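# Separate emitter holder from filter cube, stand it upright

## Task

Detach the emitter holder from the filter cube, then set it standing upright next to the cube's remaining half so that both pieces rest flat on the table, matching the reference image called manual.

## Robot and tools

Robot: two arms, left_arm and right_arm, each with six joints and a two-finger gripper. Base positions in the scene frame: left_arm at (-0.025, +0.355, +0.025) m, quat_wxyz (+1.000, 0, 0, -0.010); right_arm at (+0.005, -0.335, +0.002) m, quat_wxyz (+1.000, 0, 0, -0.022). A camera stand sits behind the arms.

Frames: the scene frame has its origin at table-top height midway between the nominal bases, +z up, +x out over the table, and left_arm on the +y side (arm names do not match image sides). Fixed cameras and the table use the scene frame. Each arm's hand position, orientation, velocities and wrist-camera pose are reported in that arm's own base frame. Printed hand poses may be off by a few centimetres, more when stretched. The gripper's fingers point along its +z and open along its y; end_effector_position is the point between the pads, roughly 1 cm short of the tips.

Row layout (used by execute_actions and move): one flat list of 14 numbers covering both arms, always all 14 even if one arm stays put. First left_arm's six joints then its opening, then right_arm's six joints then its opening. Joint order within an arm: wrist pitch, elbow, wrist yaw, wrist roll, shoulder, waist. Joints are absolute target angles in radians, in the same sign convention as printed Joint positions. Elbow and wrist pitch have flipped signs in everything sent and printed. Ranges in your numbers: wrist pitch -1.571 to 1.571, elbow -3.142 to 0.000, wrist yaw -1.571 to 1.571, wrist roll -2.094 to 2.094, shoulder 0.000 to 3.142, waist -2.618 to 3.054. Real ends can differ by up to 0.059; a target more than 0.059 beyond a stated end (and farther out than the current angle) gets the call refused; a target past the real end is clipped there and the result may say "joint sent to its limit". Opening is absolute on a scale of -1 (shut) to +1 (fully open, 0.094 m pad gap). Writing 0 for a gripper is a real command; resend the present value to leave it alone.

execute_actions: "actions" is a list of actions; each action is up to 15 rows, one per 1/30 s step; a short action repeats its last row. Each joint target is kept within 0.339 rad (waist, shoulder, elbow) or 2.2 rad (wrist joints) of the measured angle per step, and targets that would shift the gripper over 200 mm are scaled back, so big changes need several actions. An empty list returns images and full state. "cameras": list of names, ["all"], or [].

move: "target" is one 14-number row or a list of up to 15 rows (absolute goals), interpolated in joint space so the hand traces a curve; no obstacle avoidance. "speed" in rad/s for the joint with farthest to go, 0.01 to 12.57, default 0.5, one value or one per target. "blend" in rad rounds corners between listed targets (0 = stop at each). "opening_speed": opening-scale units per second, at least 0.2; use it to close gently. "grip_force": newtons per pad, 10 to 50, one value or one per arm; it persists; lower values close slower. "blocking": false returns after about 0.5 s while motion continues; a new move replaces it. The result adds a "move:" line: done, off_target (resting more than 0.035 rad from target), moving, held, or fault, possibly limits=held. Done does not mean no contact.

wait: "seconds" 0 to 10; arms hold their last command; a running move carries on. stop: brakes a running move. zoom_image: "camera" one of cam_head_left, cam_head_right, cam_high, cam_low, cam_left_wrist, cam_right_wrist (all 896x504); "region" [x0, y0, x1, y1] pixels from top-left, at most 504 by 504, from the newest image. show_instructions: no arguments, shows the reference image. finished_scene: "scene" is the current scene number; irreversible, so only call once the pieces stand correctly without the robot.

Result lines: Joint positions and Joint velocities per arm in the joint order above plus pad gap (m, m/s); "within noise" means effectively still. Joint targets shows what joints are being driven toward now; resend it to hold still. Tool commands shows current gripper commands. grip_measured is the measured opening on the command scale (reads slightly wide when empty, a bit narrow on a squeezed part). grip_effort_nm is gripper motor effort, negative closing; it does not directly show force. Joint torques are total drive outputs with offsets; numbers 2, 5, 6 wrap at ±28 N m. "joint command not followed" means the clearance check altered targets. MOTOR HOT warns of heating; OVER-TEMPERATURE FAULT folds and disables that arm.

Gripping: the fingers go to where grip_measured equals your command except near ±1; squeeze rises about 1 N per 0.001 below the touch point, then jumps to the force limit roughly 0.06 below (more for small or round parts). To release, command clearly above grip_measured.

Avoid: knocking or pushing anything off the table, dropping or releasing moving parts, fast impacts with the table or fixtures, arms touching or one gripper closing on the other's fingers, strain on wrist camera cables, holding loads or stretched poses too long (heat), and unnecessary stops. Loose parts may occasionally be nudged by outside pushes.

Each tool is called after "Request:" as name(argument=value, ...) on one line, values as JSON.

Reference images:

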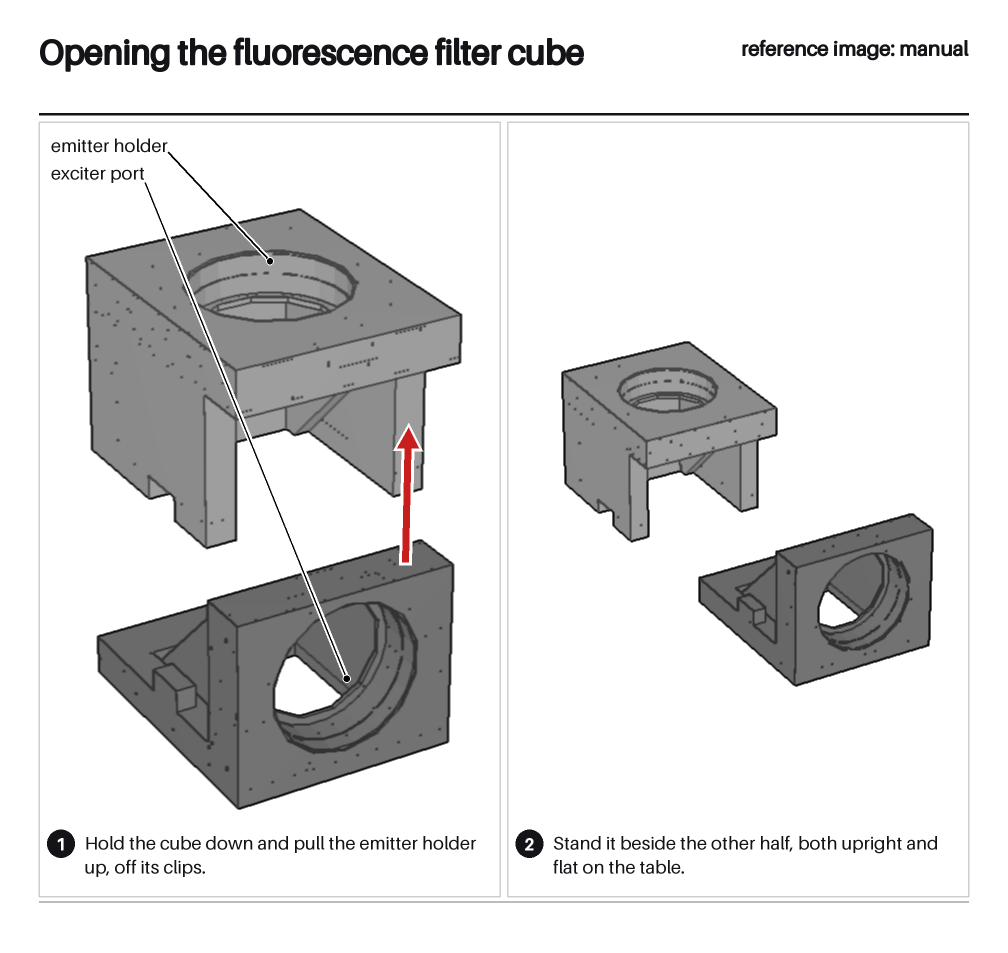

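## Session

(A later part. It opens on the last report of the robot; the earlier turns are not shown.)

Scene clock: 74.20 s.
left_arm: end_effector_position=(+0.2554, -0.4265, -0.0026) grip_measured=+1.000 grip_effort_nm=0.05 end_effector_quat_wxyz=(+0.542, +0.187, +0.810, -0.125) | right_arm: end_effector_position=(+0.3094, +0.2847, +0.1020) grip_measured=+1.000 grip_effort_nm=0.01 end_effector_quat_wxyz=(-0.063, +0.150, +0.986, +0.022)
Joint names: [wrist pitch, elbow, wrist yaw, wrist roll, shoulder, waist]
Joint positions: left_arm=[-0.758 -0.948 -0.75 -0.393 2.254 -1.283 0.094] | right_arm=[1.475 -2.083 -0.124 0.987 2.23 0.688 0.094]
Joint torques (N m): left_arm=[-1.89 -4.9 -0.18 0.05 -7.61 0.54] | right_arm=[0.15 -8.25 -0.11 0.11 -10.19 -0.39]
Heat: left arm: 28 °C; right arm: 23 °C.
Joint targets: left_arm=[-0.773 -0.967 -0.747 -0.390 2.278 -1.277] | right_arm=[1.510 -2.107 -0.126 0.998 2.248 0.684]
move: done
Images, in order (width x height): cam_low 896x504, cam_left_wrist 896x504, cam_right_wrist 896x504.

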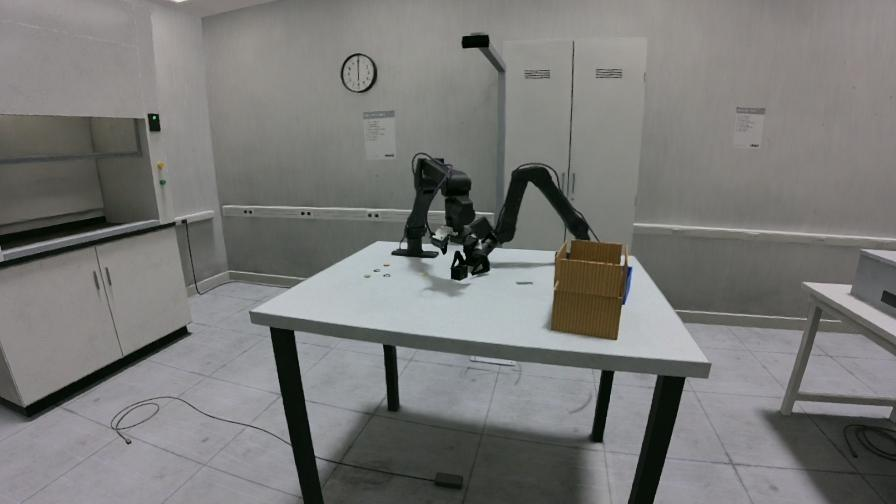

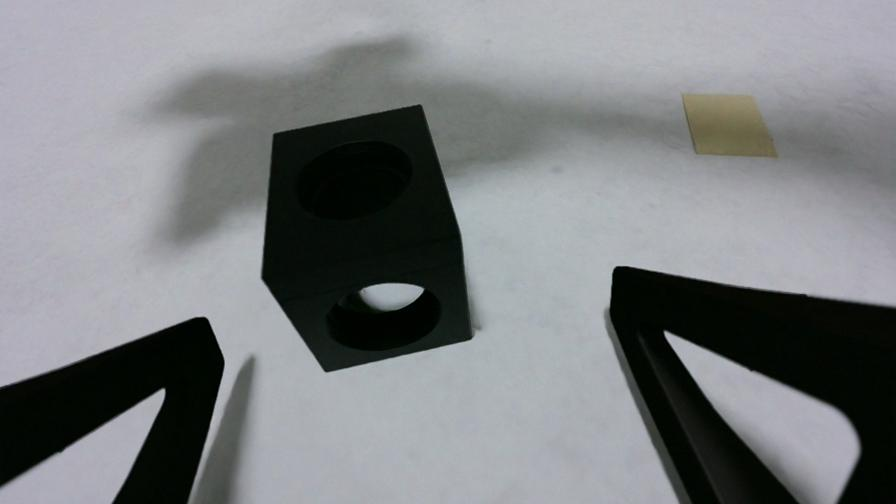

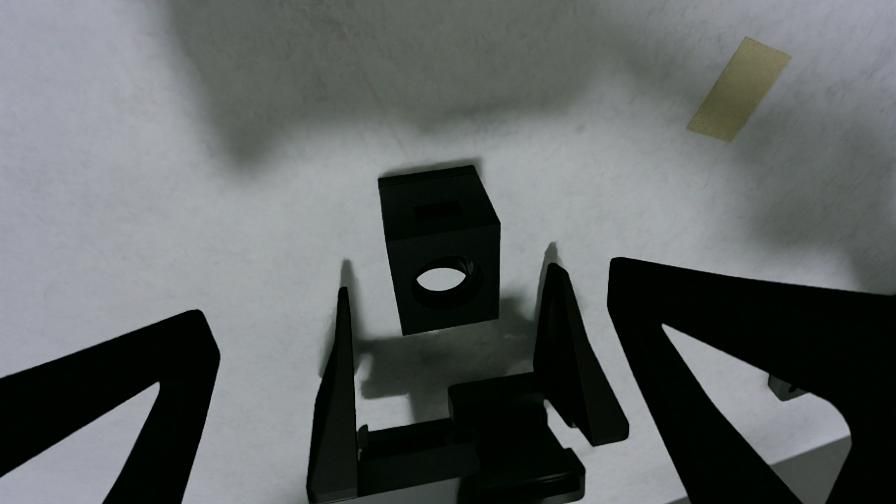

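Request:
move(target=[-0.786, -0.943, -0.741, -0.386, 2.264, -1.270, 1, 1.510, -2.107, -0.126, 0.998, 2.248, 0.684, 1], speed=0.15, cameras=["cam_left_wrist", "cam_right_wrist"])

Scene clock: 76.97 s.
left_arm: end_effector_position=(+0.2577, -0.4272, -0.0007) grip_measured=+1.000 grip_effort_nm=0.05 end_effector_quat_wxyz=(+0.544, +0.185, +0.808, -0.129) | right_arm: end_effector_position=(+0.3094, +0.2847, +0.1020) grip_measured=+1.000 grip_effort_nm=0.01 end_effector_quat_wxyz=(-0.063, +0.150, +0.986, +0.022)
Joint names: [wrist pitch, elbow, wrist yaw, wrist roll, shoulder, waist]
Joint positions: left_arm=[-0.771 -0.948 -0.744 -0.389 2.254 -1.277 0.094] | right_arm=[1.475 -2.083 -0.124 0.987 2.23 0.688 0.094]
Joint torques (N m): left_arm=[-1.91 -2.99 -0.2 0.02 -8.62 0.57] | right_arm=[0.16 -8.23 -0.11 0.09 -10.19 -0.42]
Heat: left arm: 28 °C; right arm: 23 °C.
Joint targets: left_arm=[-0.786 -0.943 -0.741 -0.386 2.264 -1.270] | right_arm=[1.510 -2.107 -0.126 0.998 2.248 0.684]
move: done
Images, in order (width x height): cam_left_wrist 896x504, cam_right_wrist 896x504.

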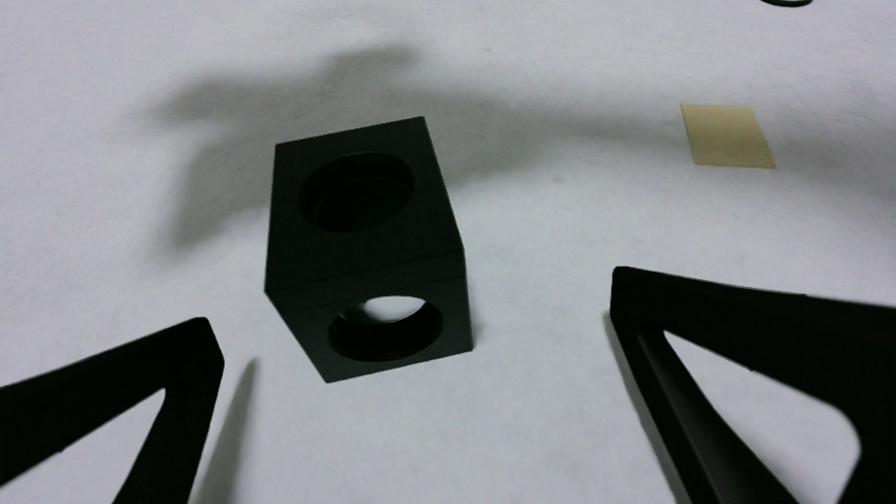

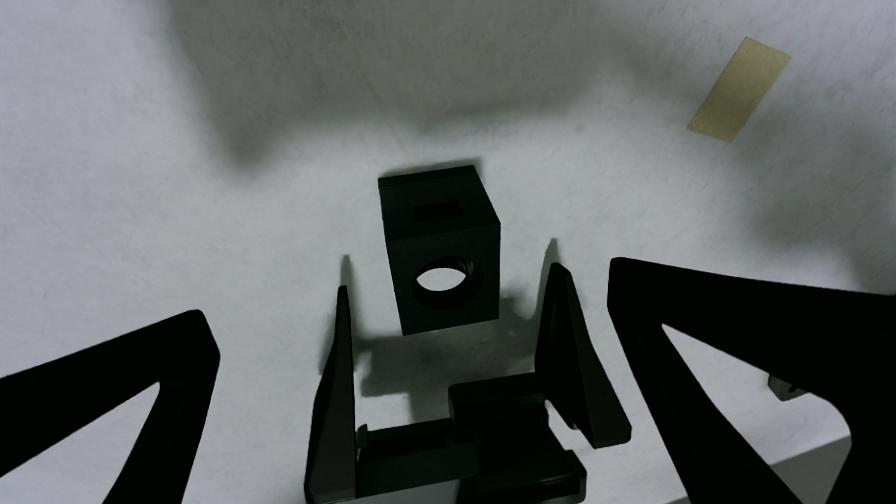

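Request:
move(target=[-0.787, -0.920, -0.741, -0.386, 2.248, -1.270, 1, 1.510, -2.107, -0.126, 0.998, 2.248, 0.684, 1], speed=0.15, cameras=["cam_left_wrist", "cam_right_wrist"])

Scene clock: 78.50 s.
left_arm: end_effector_position=(+0.2558, -0.4212, -0.0063) grip_measured=+1.000 grip_effort_nm=0.05 end_effector_quat_wxyz=(+0.540, +0.190, +0.811, -0.123) | right_arm: end_effector_position=(+0.3094, +0.2847, +0.1020) grip_measured=+1.000 grip_effort_nm=0.01 end_effector_quat_wxyz=(-0.063, +0.150, +0.986, +0.022)
Joint names: [wrist pitch, elbow, wrist yaw, wrist roll, shoulder, waist]
Joint positions: left_arm=[-0.773 -0.928 -0.743 -0.388 2.254 -1.277 0.094] | right_arm=[1.475 -2.083 -0.124 0.987 2.23 0.688 0.094]
Joint torques (N m): left_arm=[-1.89 -2.67 -0.2 0 -9.66 0.65] | right_arm=[0.18 -8.18 -0.1 0.1 -10.19 -0.39]
Heat: left arm: 28 °C; right arm: 23 °C.
Joint targets: left_arm=[-0.787 -0.920 -0.741 -0.386 2.248 -1.270] | right_arm=[1.510 -2.107 -0.126 0.998 2.248 0.684]
move: done
Images, in order (width x height): cam_left_wrist 896x504, cam_right_wrist 896x504.

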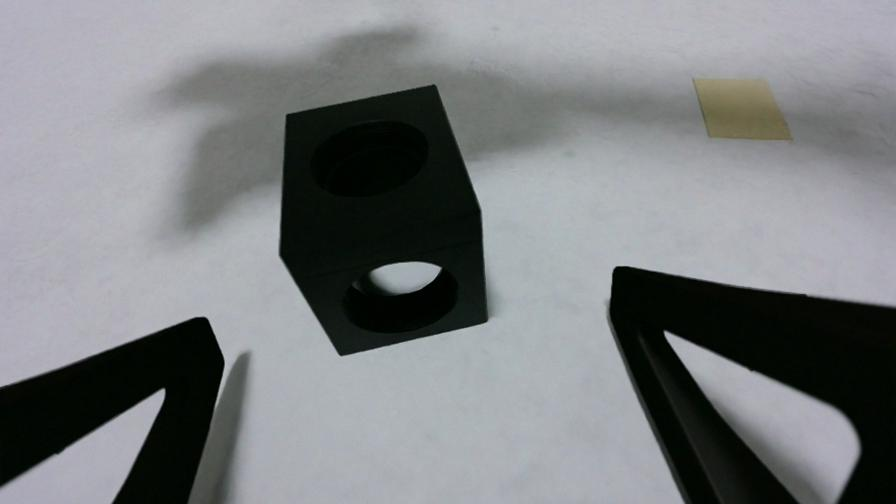

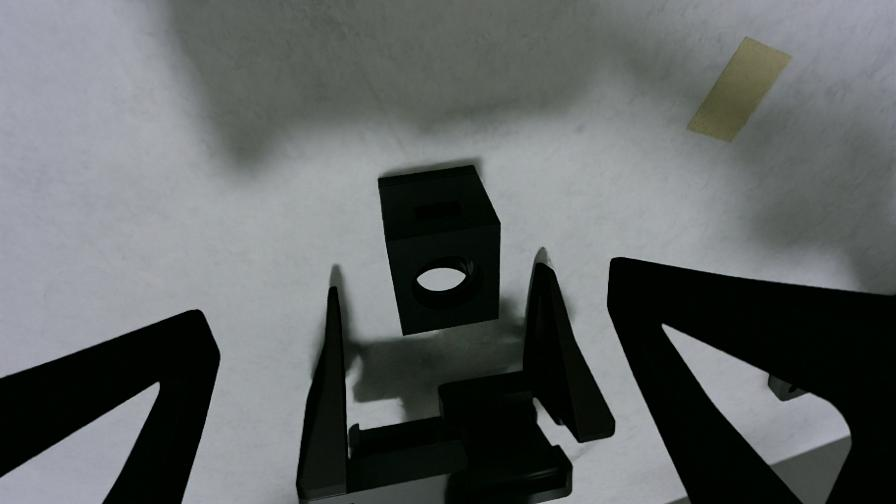

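Request:
zoom_image(camera="cam_right_wrist", region=[300, 150, 580, 360])

Request:
zoom_image(camera="cam_left_wrist", region=[180, 80, 660, 400])

Scaled by 1.800 from the camera's 896x504 image, which has a finer 1280x720 frame.

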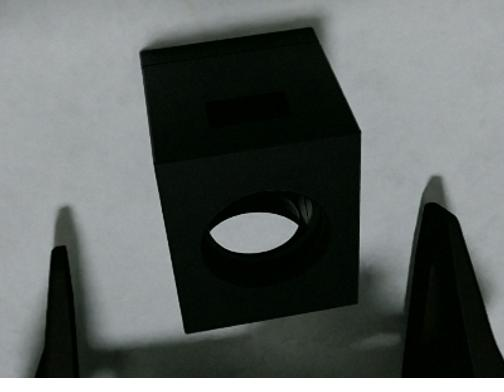

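Scaled by 1.050 from the camera's 896x504 image, which has a finer 1280x720 frame.

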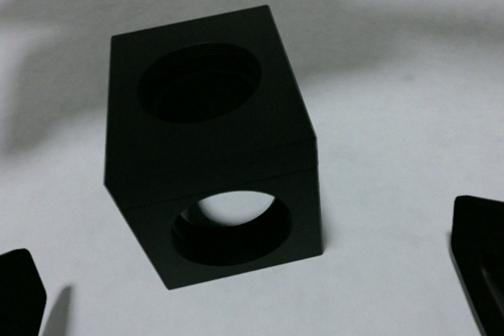

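Request:
move(target=[-0.787, -0.920, -0.741, -0.386, 2.248, -1.270, -0.4, 1.510, -2.107, -0.126, 0.998, 2.248, 0.684, 1], speed=0.15, opening_speed=0.5, grip_force=[40, 40], cameras=["cam_left_wrist", "cam_right_wrist"])

Scene clock: 82.83 s.
left_arm: end_effector_position=(+0.2558, -0.4213, -0.0061) grip_measured=-0.398 grip_effort_nm=-0.03 end_effector_quat_wxyz=(+0.540, +0.190, +0.810, -0.123) | right_arm: end_effector_position=(+0.3094, +0.2847, +0.1020) grip_measured=+1.000 grip_effort_nm=0.01 end_effector_quat_wxyz=(-0.063, +0.150, +0.986, +0.022)
Joint names: [wrist pitch, elbow, wrist yaw, wrist roll, shoulder, waist]
Joint positions: left_arm=[-0.774 -0.928 -0.743 -0.388 2.254 -1.277 0.028] | right_arm=[1.475 -2.083 -0.124 0.987 2.23 0.688 0.094]
Joint torques (N m): left_arm=[-1.88 -2.67 -0.2 0.01 -9.61 0.61] | right_arm=[0.16 -8.23 -0.12 0.09 -10.17 -0.44]
Heat: left arm: 28 °C; right arm: 24 °C.
Joint targets: left_arm=[-0.787 -0.920 -0.741 -0.386 2.248 -1.270] | right_arm=[1.510 -2.107 -0.126 0.998 2.248 0.684]
grip_force (N): 40, 40
move: done
Images, in order (width x height): cam_left_wrist 896x504, cam_right_wrist 896x504.

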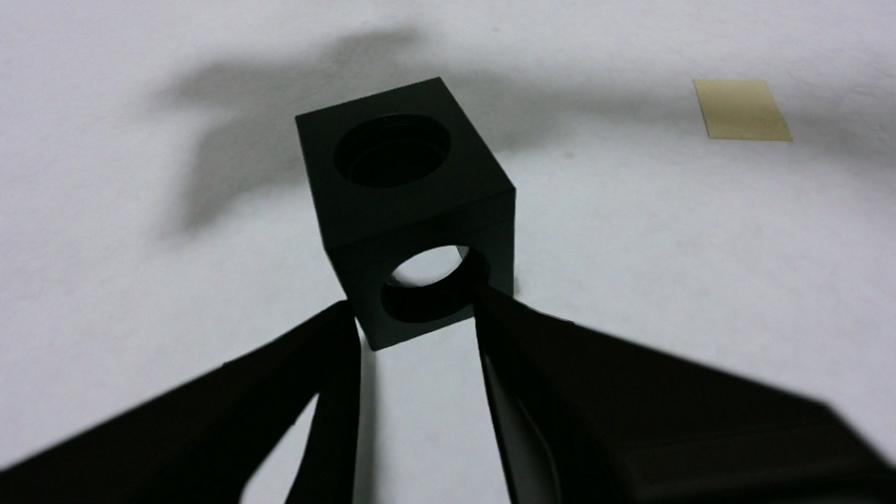

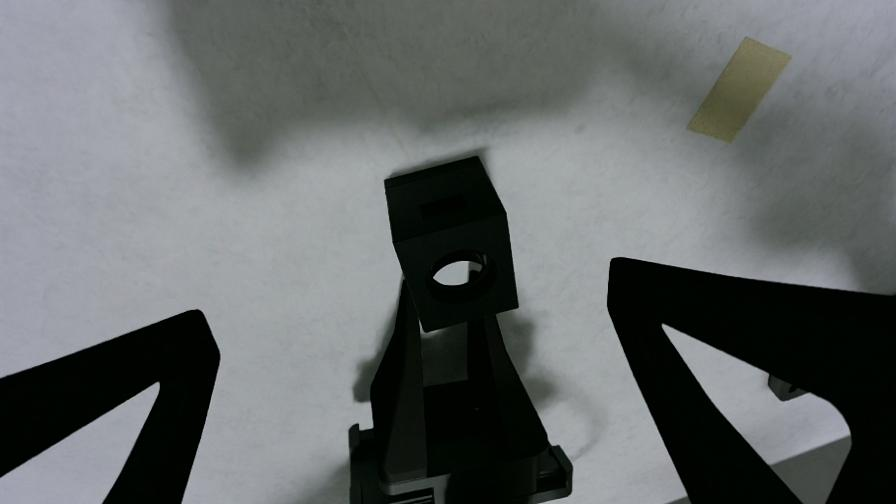

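Request:
zoom_image(camera="cam_left_wrist", region=[290, 180, 560, 380])

Request:
zoom_image(camera="cam_right_wrist", region=[360, 140, 560, 360])

Scaled by 1.867 from the camera's 896x504 image, which has a finer 1280x720 frame.

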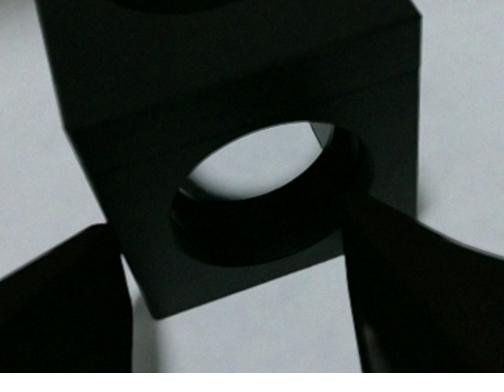

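Scaled by 2.291 from the camera's 896x504 image, which has a finer 1280x720 frame.

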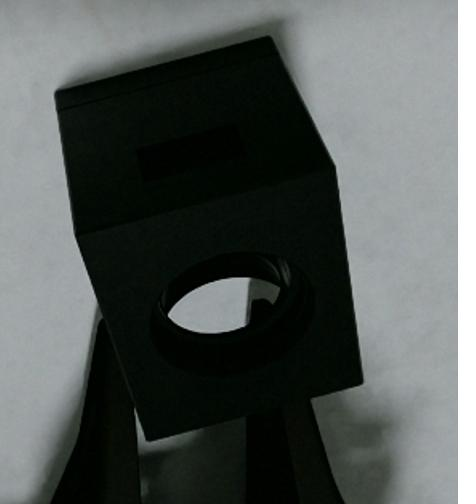

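Request:
move(target=[-0.787, -0.920, -0.741, -0.386, 2.248, -1.270, 1, 1.510, -2.107, -0.126, 0.998, 2.248, 0.684, 1], speed=0.15, opening_speed=0.8, cameras=["cam_left_wrist", "cam_right_wrist", "cam_low"])

Scene clock: 86.20 s.
left_arm: end_effector_position=(+0.2558, -0.4213, -0.0061) grip_measured=+0.998 grip_effort_nm=0.13 end_effector_quat_wxyz=(+0.540, +0.190, +0.810, -0.123) | right_arm: end_effector_position=(+0.3094, +0.2847, +0.1020) grip_measured=+1.000 grip_effort_nm=0.01 end_effector_quat_wxyz=(-0.063, +0.150, +0.986, +0.022)
Joint names: [wrist pitch, elbow, wrist yaw, wrist roll, shoulder, waist]
Joint positions: left_arm=[-0.774 -0.928 -0.743 -0.388 2.254 -1.277 0.094] | right_arm=[1.475 -2.083 -0.124 0.987 2.23 0.688 0.094]
Joint torques (N m): left_arm=[-1.87 -2.71 -0.2 0.01 -9.63 0.58] | right_arm=[0.16 -8.28 -0.1 0.11 -10.18 -0.43]
Heat: left arm: 28 °C; right arm: 24 °C.
Joint targets: left_arm=[-0.787 -0.920 -0.741 -0.386 2.248 -1.270] | right_arm=[1.510 -2.107 -0.126 0.998 2.248 0.684]
grip_force (N): 40, 40
move: done
Images, in order (width x height): cam_low 896x504, cam_left_wrist 896x504, cam_right_wrist 896x504.

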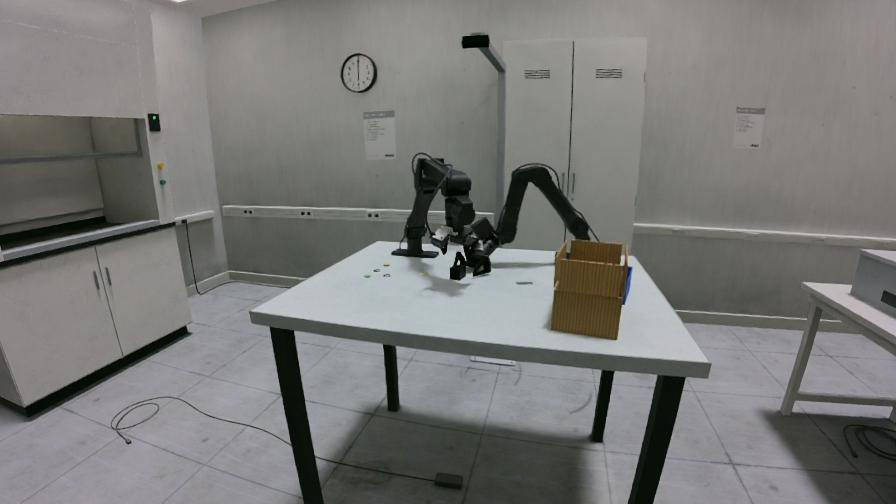

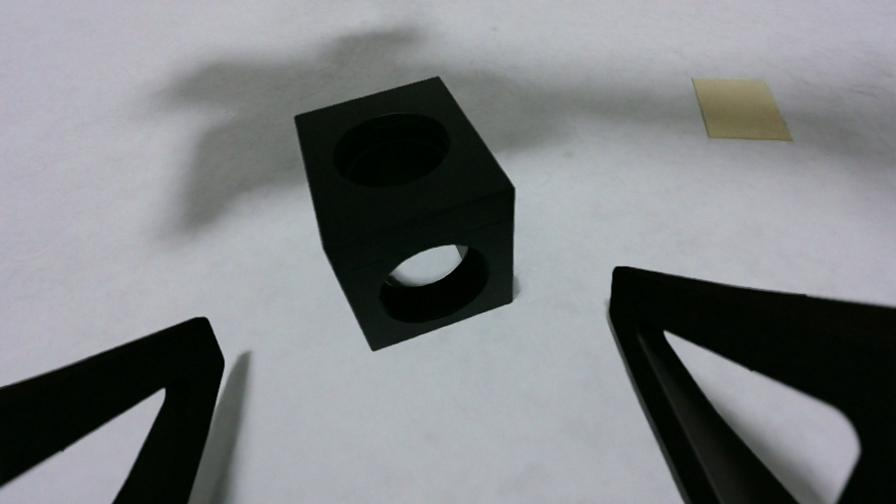

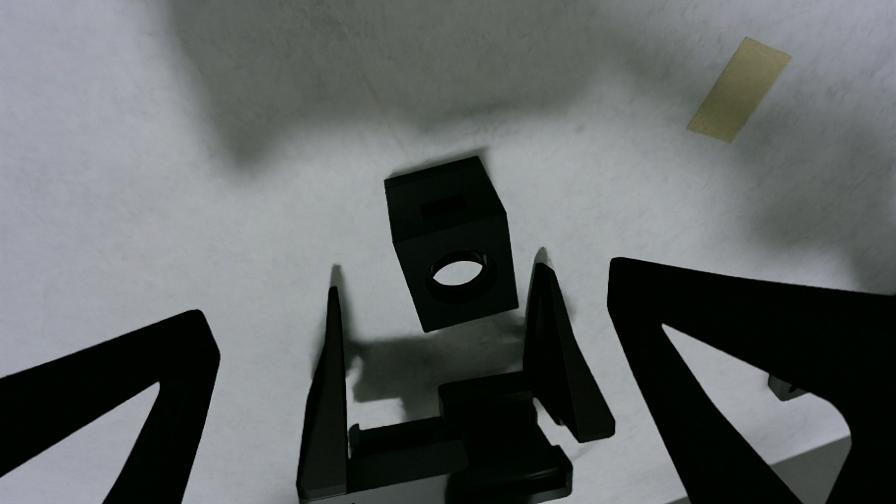

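Request:
move(target=[-0.596, -1.093, -0.875, -0.523, 2.321, -1.307, 1, 1.510, -2.107, -0.126, 0.998, 2.248, 0.684, 1], speed=0.15, cameras=["cam_left_wrist", "cam_right_wrist"])

Scene clock: 90.87 s.
left_arm: end_effector_position=(+0.2640, -0.4344, -0.0001) grip_measured=+0.998 grip_effort_nm=0.13 end_effector_quat_wxyz=(+0.551, +0.131, +0.818, -0.102) | right_arm: end_effector_position=(+0.3094, +0.2847, +0.1020) grip_measured=+1.000 grip_effort_nm=0.01 end_effector_quat_wxyz=(-0.063, +0.150, +0.986, +0.022)
Joint names: [wrist pitch, elbow, wrist yaw, wrist roll, shoulder, waist]
Joint positions: left_arm=[-0.611 -1.074 -0.862 -0.511 2.294 -1.3 0.094] | right_arm=[1.475 -2.083 -0.124 0.987 2.23 0.688 0.094]
Joint torques (N m): left_arm=[-1.47 -5.16 -0.4 -0.17 -8.01 -0.54] | right_arm=[0.15 -8.2 -0.1 0.1 -10.18 -0.38]
Heat: left arm: 28 °C; right arm: 25 °C.
Joint targets: left_arm=[-0.596 -1.093 -0.875 -0.523 2.321 -1.307] | right_arm=[1.510 -2.107 -0.126 0.998 2.248 0.684]
grip_force (N): 40, 40
move: done
Images, in order (width x height): cam_left_wrist 896x504, cam_right_wrist 896x504.

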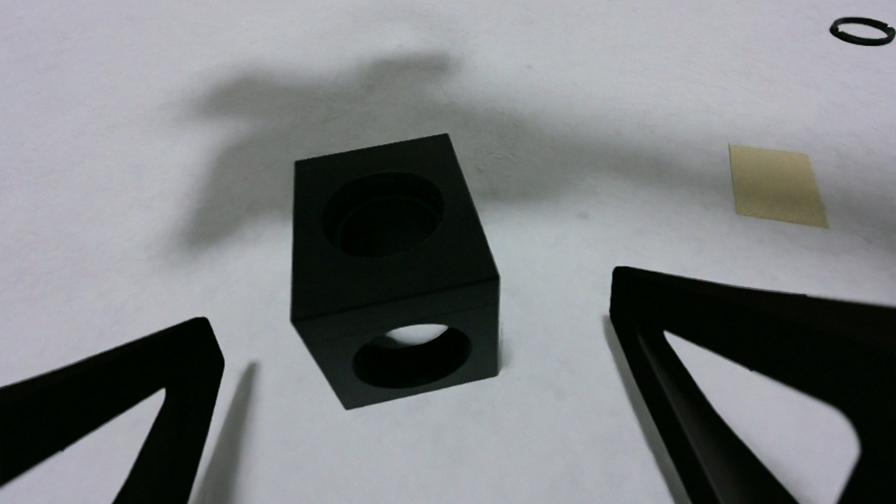

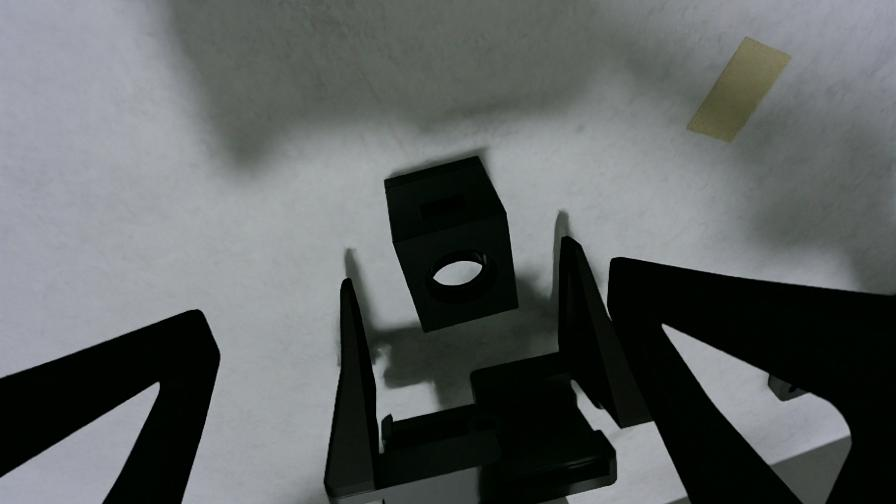

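Request:
move(target=[-0.466, -1.177, -0.951, -0.607, 2.364, -1.323, 1, 1.510, -2.107, -0.126, 0.998, 2.248, 0.684, 1], speed=0.15, cameras=["cam_left_wrist", "cam_right_wrist"])

Scene clock: 96.13 s.
left_arm: end_effector_position=(+0.2647, -0.4349, -0.0085) grip_measured=+0.998 grip_effort_nm=0.13 end_effector_quat_wxyz=(+0.552, +0.106, +0.824, -0.072) | right_arm: end_effector_position=(+0.3094, +0.2847, +0.1020) grip_measured=+1.000 grip_effort_nm=0.01 end_effector_quat_wxyz=(-0.063, +0.150, +0.986, +0.022)
Joint names: [wrist pitch, elbow, wrist yaw, wrist roll, shoulder, waist]
Joint positions: left_arm=[-0.481 -1.157 -0.937 -0.595 2.337 -1.316 0.094] | right_arm=[1.475 -2.083 -0.124 0.987 2.23 0.688 0.094]
Joint torques (N m): left_arm=[-1.43 -5.3 -0.45 -0.13 -8.32 -0.58] | right_arm=[0.16 -8.24 -0.08 0.11 -10.17 -0.43]
Heat: left arm: 28 °C; right arm: 25 °C.
Joint targets: left_arm=[-0.466 -1.177 -0.951 -0.607 2.364 -1.323] | right_arm=[1.510 -2.107 -0.126 0.998 2.248 0.684]
grip_force (N): 40, 40
move: done
Images, in order (width x height): cam_left_wrist 896x504, cam_right_wrist 896x504.

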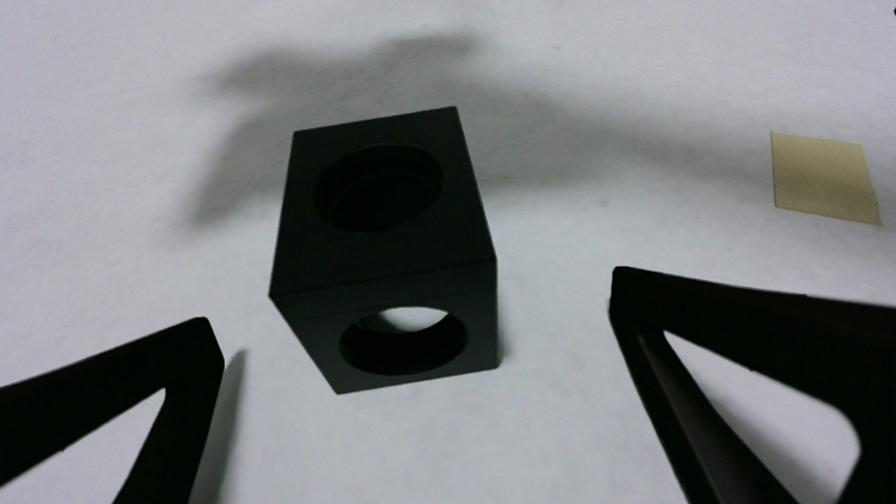

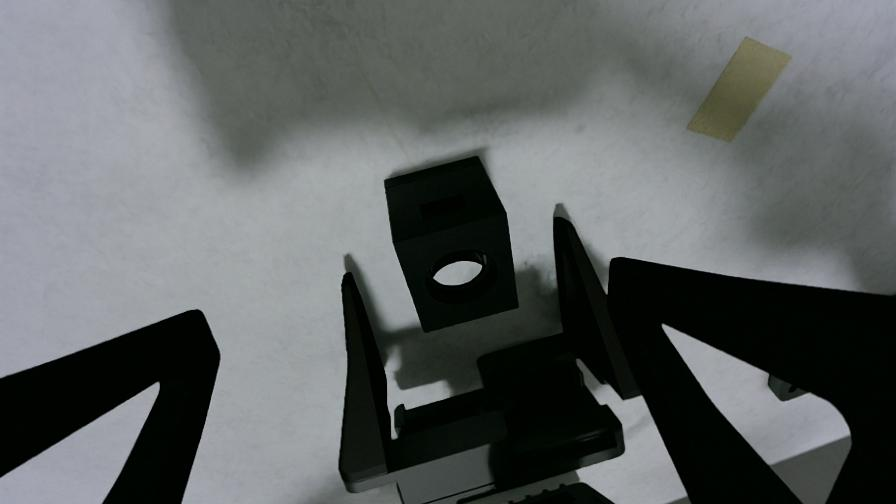

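Request:
move(target=[-0.466, -1.172, -0.960, -0.607, 2.360, -1.333, 1, 1.510, -2.107, -0.126, 0.998, 2.248, 0.684, 1], speed=0.15, cameras=["cam_left_wrist", "cam_right_wrist"])

Scene clock: 101.13 s.
left_arm: end_effector_position=(+0.2606, -0.4365, -0.0078) grip_measured=+0.998 grip_effort_nm=0.14 end_effector_quat_wxyz=(+0.554, +0.109, +0.822, -0.072) | right_arm: end_effector_position=(+0.3094, +0.2847, +0.1020) grip_measured=+1.000 grip_effort_nm=0.01 end_effector_quat_wxyz=(-0.063, +0.150, +0.986, +0.022)
Joint names: [wrist pitch, elbow, wrist yaw, wrist roll, shoulder, waist]
Joint positions: left_arm=[-0.48 -1.157 -0.945 -0.596 2.337 -1.326 0.094] | right_arm=[1.475 -2.083 -0.124 0.987 2.23 0.688 0.094]
Joint torques (N m): left_arm=[-1.41 -4.9 -0.45 -0.15 -8.64 -0.47] | right_arm=[0.16 -8.23 -0.1 0.09 -10.25 -0.43]
Heat: left arm: 28 °C; right arm: 25 °C.
Joint targets: left_arm=[-0.466 -1.172 -0.960 -0.607 2.360 -1.333] | right_arm=[1.510 -2.107 -0.126 0.998 2.248 0.684]
grip_force (N): 40, 40
move: done
Images, in order (width x height): cam_left_wrist 896x504, cam_right_wrist 896x504.

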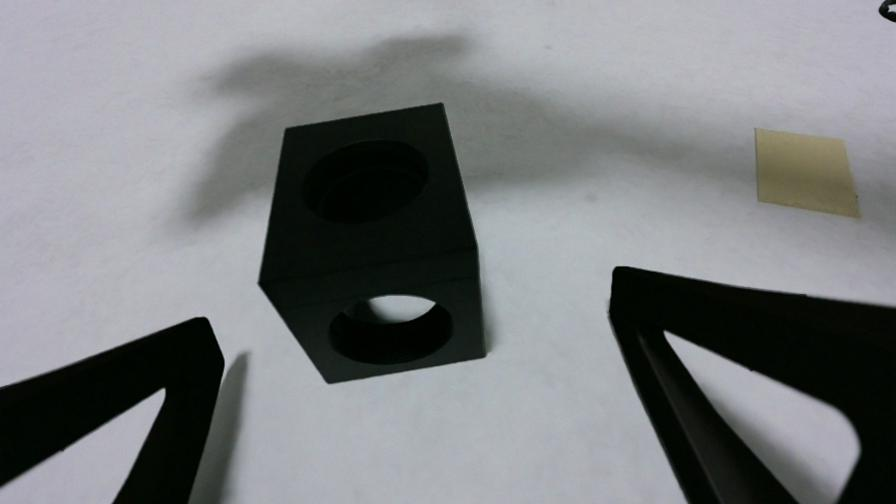

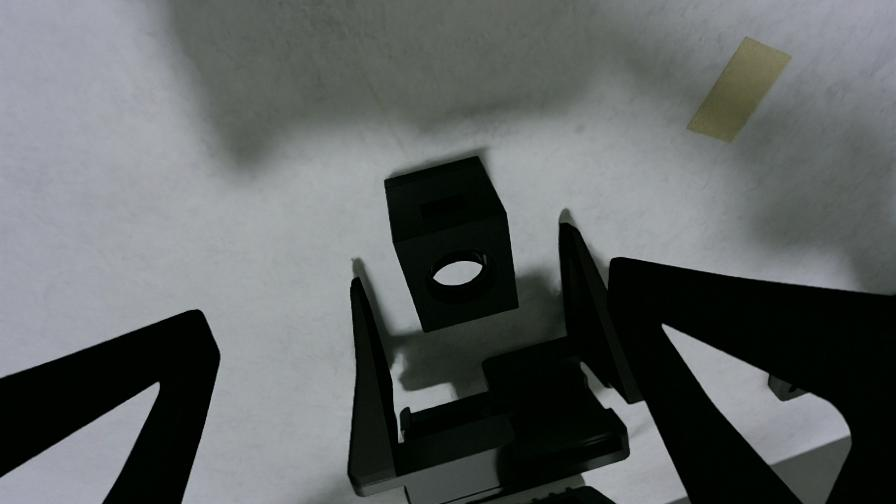

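Request:
move(target=[-0.470, -1.130, -0.968, -0.617, 2.317, -1.343, 1, 1.510, -2.107, -0.126, 0.998, 2.248, 0.684, 1], speed=0.15, cameras=["cam_left_wrist", "cam_right_wrist"])

Scene clock: 105.40 s.
left_arm: end_effector_position=(+0.2566, -0.4330, -0.0103) grip_measured=+0.998 grip_effort_nm=0.13 end_effector_quat_wxyz=(+0.554, +0.106, +0.823, -0.070) | right_arm: end_effector_position=(+0.3094, +0.2847, +0.1020) grip_measured=+1.000 grip_effort_nm=0.01 end_effector_quat_wxyz=(-0.063, +0.150, +0.986, +0.022)
Joint names: [wrist pitch, elbow, wrist yaw, wrist roll, shoulder, waist]
Joint positions: left_arm=[-0.481 -1.144 -0.958 -0.611 2.337 -1.335 0.094] | right_arm=[1.475 -2.083 -0.124 0.987 2.23 0.688 0.094]
Joint torques (N m): left_arm=[-1.41 -2.67 -0.42 -0.05 -11.62 -0.58] | right_arm=[0.17 -8.24 -0.11 0.09 -10.18 -0.38]
Heat: left arm: 28 °C; right arm: 25 °C.
Joint targets: left_arm=[-0.470 -1.130 -0.968 -0.617 2.317 -1.343] | right_arm=[1.510 -2.107 -0.126 0.998 2.248 0.684]
grip_force (N): 40, 40
move: done
Images, in order (width x height): cam_left_wrist 896x504, cam_right_wrist 896x504.

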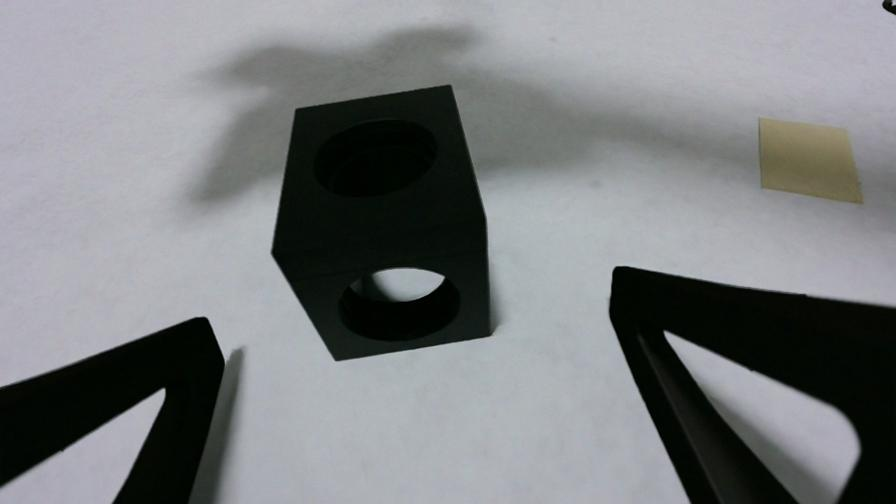

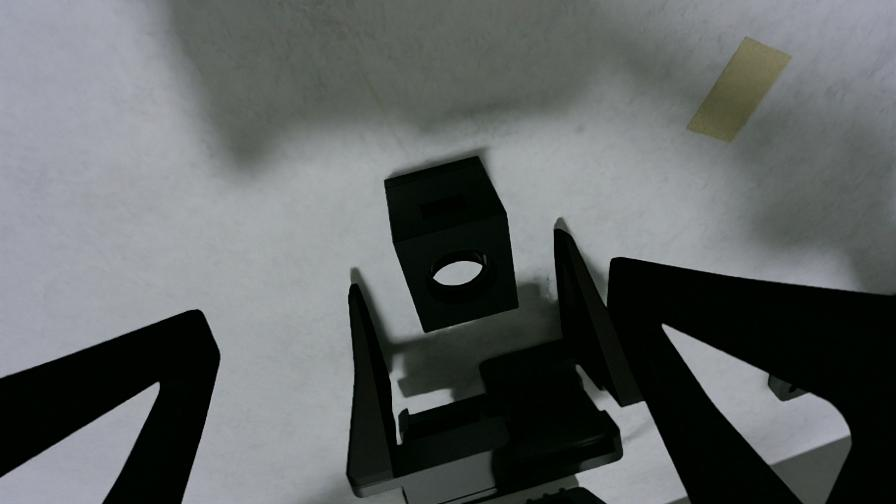

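Request:
move(target=[-0.517, -1.130, -0.968, -0.617, 2.317, -1.343, 1, 1.510, -2.107, -0.126, 0.998, 2.248, 0.684, 1], speed=0.15, cameras=["cam_left_wrist", "cam_right_wrist"])

Scene clock: 106.90 s.
left_arm: end_effector_position=(+0.2568, -0.4339, -0.0087) grip_measured=+0.998 grip_effort_nm=0.13 end_effector_quat_wxyz=(+0.557, +0.102, +0.821, -0.076) | right_arm: end_effector_position=(+0.3094, +0.2847, +0.1020) grip_measured=+1.000 grip_effort_nm=0.01 end_effector_quat_wxyz=(-0.063, +0.150, +0.986, +0.022)
Joint names: [wrist pitch, elbow, wrist yaw, wrist roll, shoulder, waist]
Joint positions: left_arm=[-0.503 -1.139 -0.958 -0.612 2.337 -1.335 0.094] | right_arm=[1.475 -2.083 -0.124 0.987 2.23 0.688 0.094]
Joint torques (N m): left_arm=[-1.67 -3.07 -0.42 -0.09 -11.59 -0.51] | right_arm=[0.16 -8.24 -0.08 0.1 -10.24 -0.39]
Heat: left arm: 28 °C; right arm: 26 °C.
Joint targets: left_arm=[-0.517 -1.130 -0.968 -0.617 2.317 -1.343] | right_arm=[1.510 -2.107 -0.126 0.998 2.248 0.684]
grip_force (N): 40, 40
move: done
Images, in order (width x height): cam_left_wrist 896x504, cam_right_wrist 896x504.

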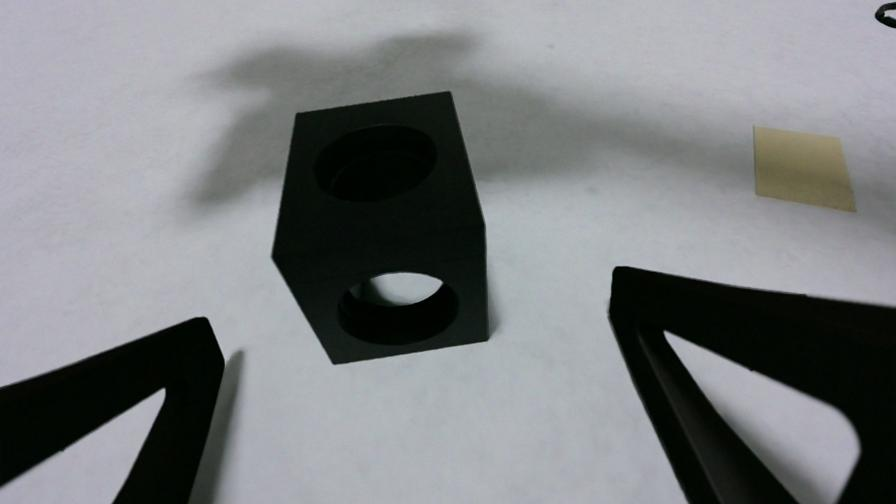

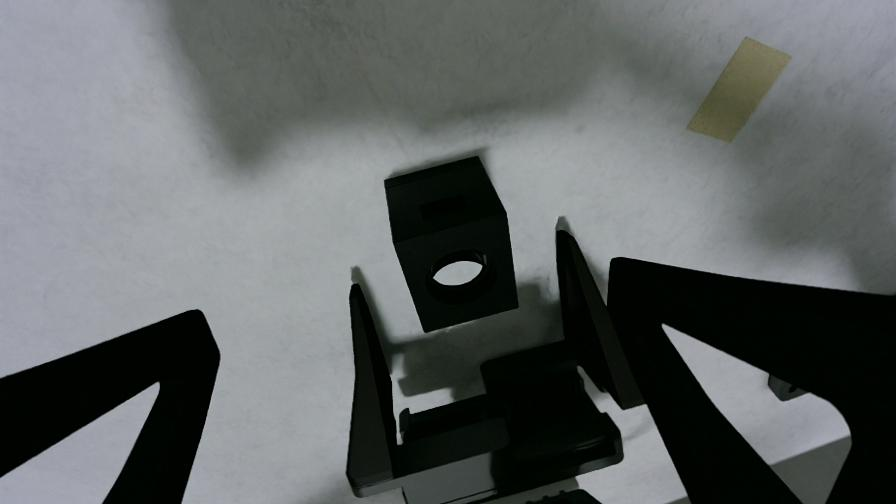

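Request:
move(target=[-0.517, -1.130, -0.968, -0.617, 2.317, -1.343, 0.0, 1.510, -2.107, -0.126, 0.998, 2.248, 0.684, 1], speed=0.15, opening_speed=0.6, cameras=["cam_left_wrist", "cam_right_wrist"])

Scene clock: 109.63 s.
left_arm: end_effector_position=(+0.2568, -0.4340, -0.0086) grip_measured=+0.001 grip_effort_nm=-0.03 end_effector_quat_wxyz=(+0.557, +0.101, +0.821, -0.077) | right_arm: end_effector_position=(+0.3094, +0.2847, +0.1020) grip_measured=+1.000 grip_effort_nm=0.01 end_effector_quat_wxyz=(-0.063, +0.150, +0.986, +0.022)
Joint names: [wrist pitch, elbow, wrist yaw, wrist roll, shoulder, waist]
Joint positions: left_arm=[-0.503 -1.139 -0.958 -0.612 2.337 -1.335 0.047] | right_arm=[1.475 -2.083 -0.124 0.987 2.23 0.688 0.094]
Joint torques (N m): left_arm=[-1.69 -3.03 -0.43 -0.07 -11.6 -0.58] | right_arm=[0.16 -8.2 -0.11 0.11 -10.17 -0.42]
Heat: left arm: 28 °C; right arm: 26 °C.
Joint targets: left_arm=[-0.517 -1.130 -0.968 -0.617 2.317 -1.343] | right_arm=[1.510 -2.107 -0.126 0.998 2.248 0.684]
grip_force (N): 40, 40
move: done
Images, in order (width x height): cam_left_wrist 896x504, cam_right_wrist 896x504.

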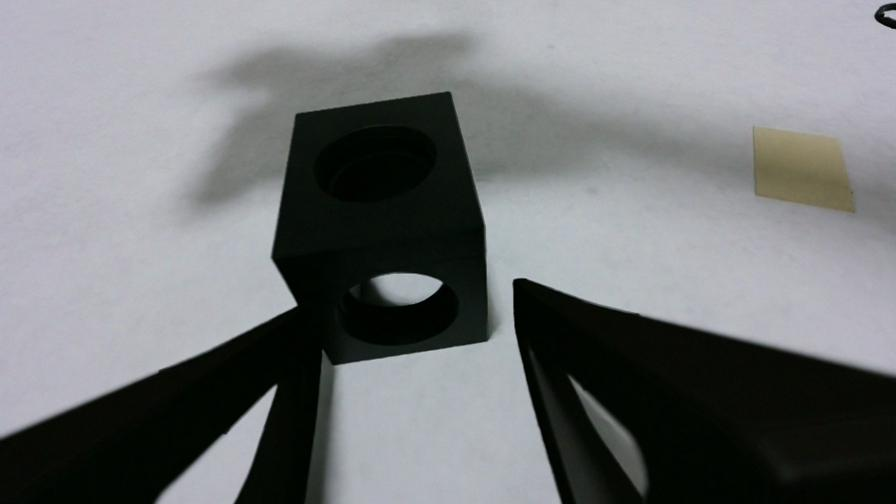

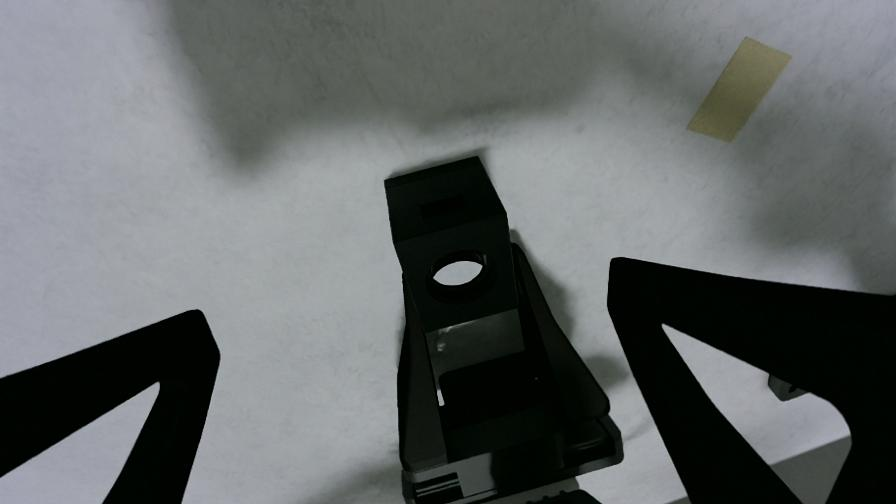

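Request:
zoom_image(camera="cam_left_wrist", region=[230, 220, 560, 400])

Request:
zoom_image(camera="cam_right_wrist", region=[360, 140, 560, 360])

Scaled by 1.527 from the camera's 896x504 image, which has a finer 1280x720 frame.

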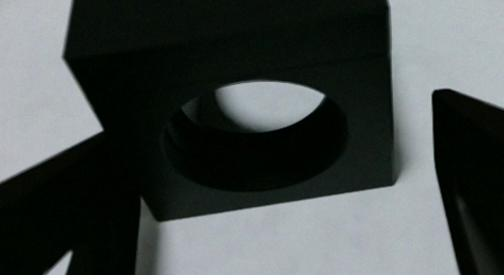

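Scaled by 2.291 from the camera's 896x504 image, which has a finer 1280x720 frame.

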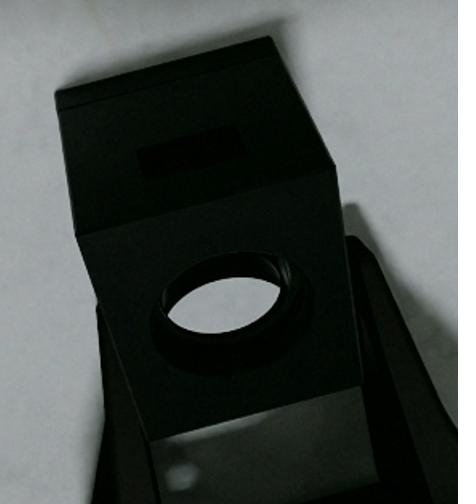

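Request:
move(target=[-0.517, -1.130, -0.968, -0.617, 2.317, -1.343, -0.25, 1.510, -2.107, -0.126, 0.998, 2.248, 0.684, 1], speed=0.15, opening_speed=0.3, cameras=["cam_left_wrist", "cam_right_wrist"])

Scene clock: 111.63 s.
left_arm: end_effector_position=(+0.2569, -0.4339, -0.0085) grip_measured=-0.189 grip_effort_nm=-0.80 end_effector_quat_wxyz=(+0.557, +0.101, +0.821, -0.077) | right_arm: end_effector_position=(+0.3094, +0.2847, +0.1020) grip_measured=+1.000 grip_effort_nm=0.01 end_effector_quat_wxyz=(-0.063, +0.150, +0.986, +0.022)
Joint names: [wrist pitch, elbow, wrist yaw, wrist roll, shoulder, waist]
Joint positions: left_arm=[-0.504 -1.139 -0.959 -0.612 2.337 -1.335 0.038] | right_arm=[1.475 -2.083 -0.124 0.987 2.23 0.688 0.094]
Joint torques (N m): left_arm=[-1.7 -2.99 -0.42 -0.1 -11.66 -0.57] | right_arm=[0.16 -8.24 -0.11 0.08 -10.15 -0.42]
Heat: left arm: 28 °C; right arm: 26 °C.
Joint targets: left_arm=[-0.517 -1.130 -0.968 -0.617 2.317 -1.343] | right_arm=[1.510 -2.107 -0.126 0.998 2.248 0.684]
grip_force (N): 40, 40
move: done
Images, in order (width x height): cam_left_wrist 896x504, cam_right_wrist 896x504.

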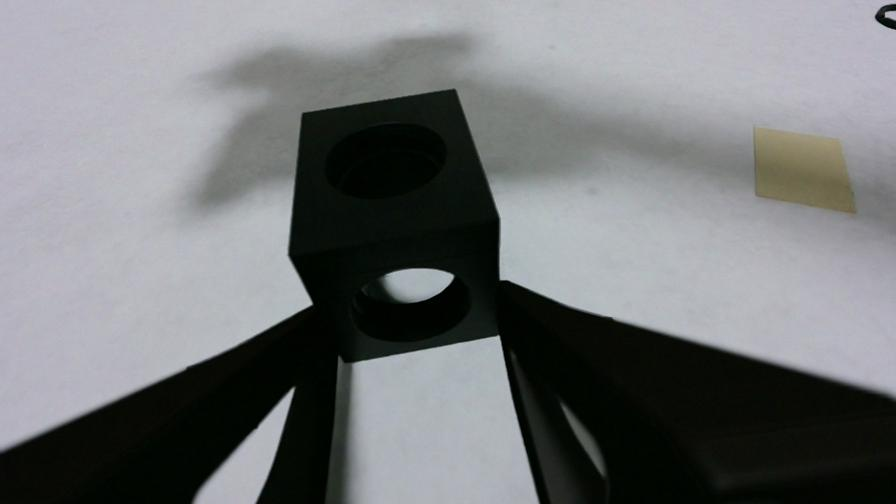

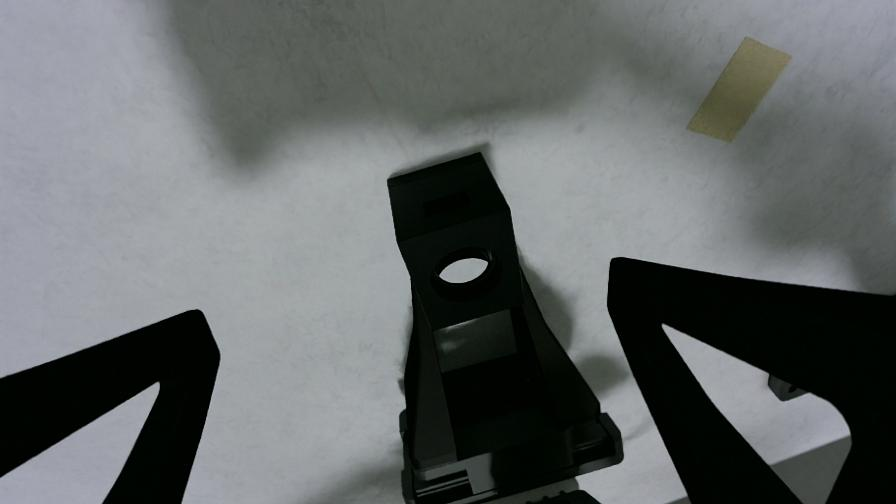

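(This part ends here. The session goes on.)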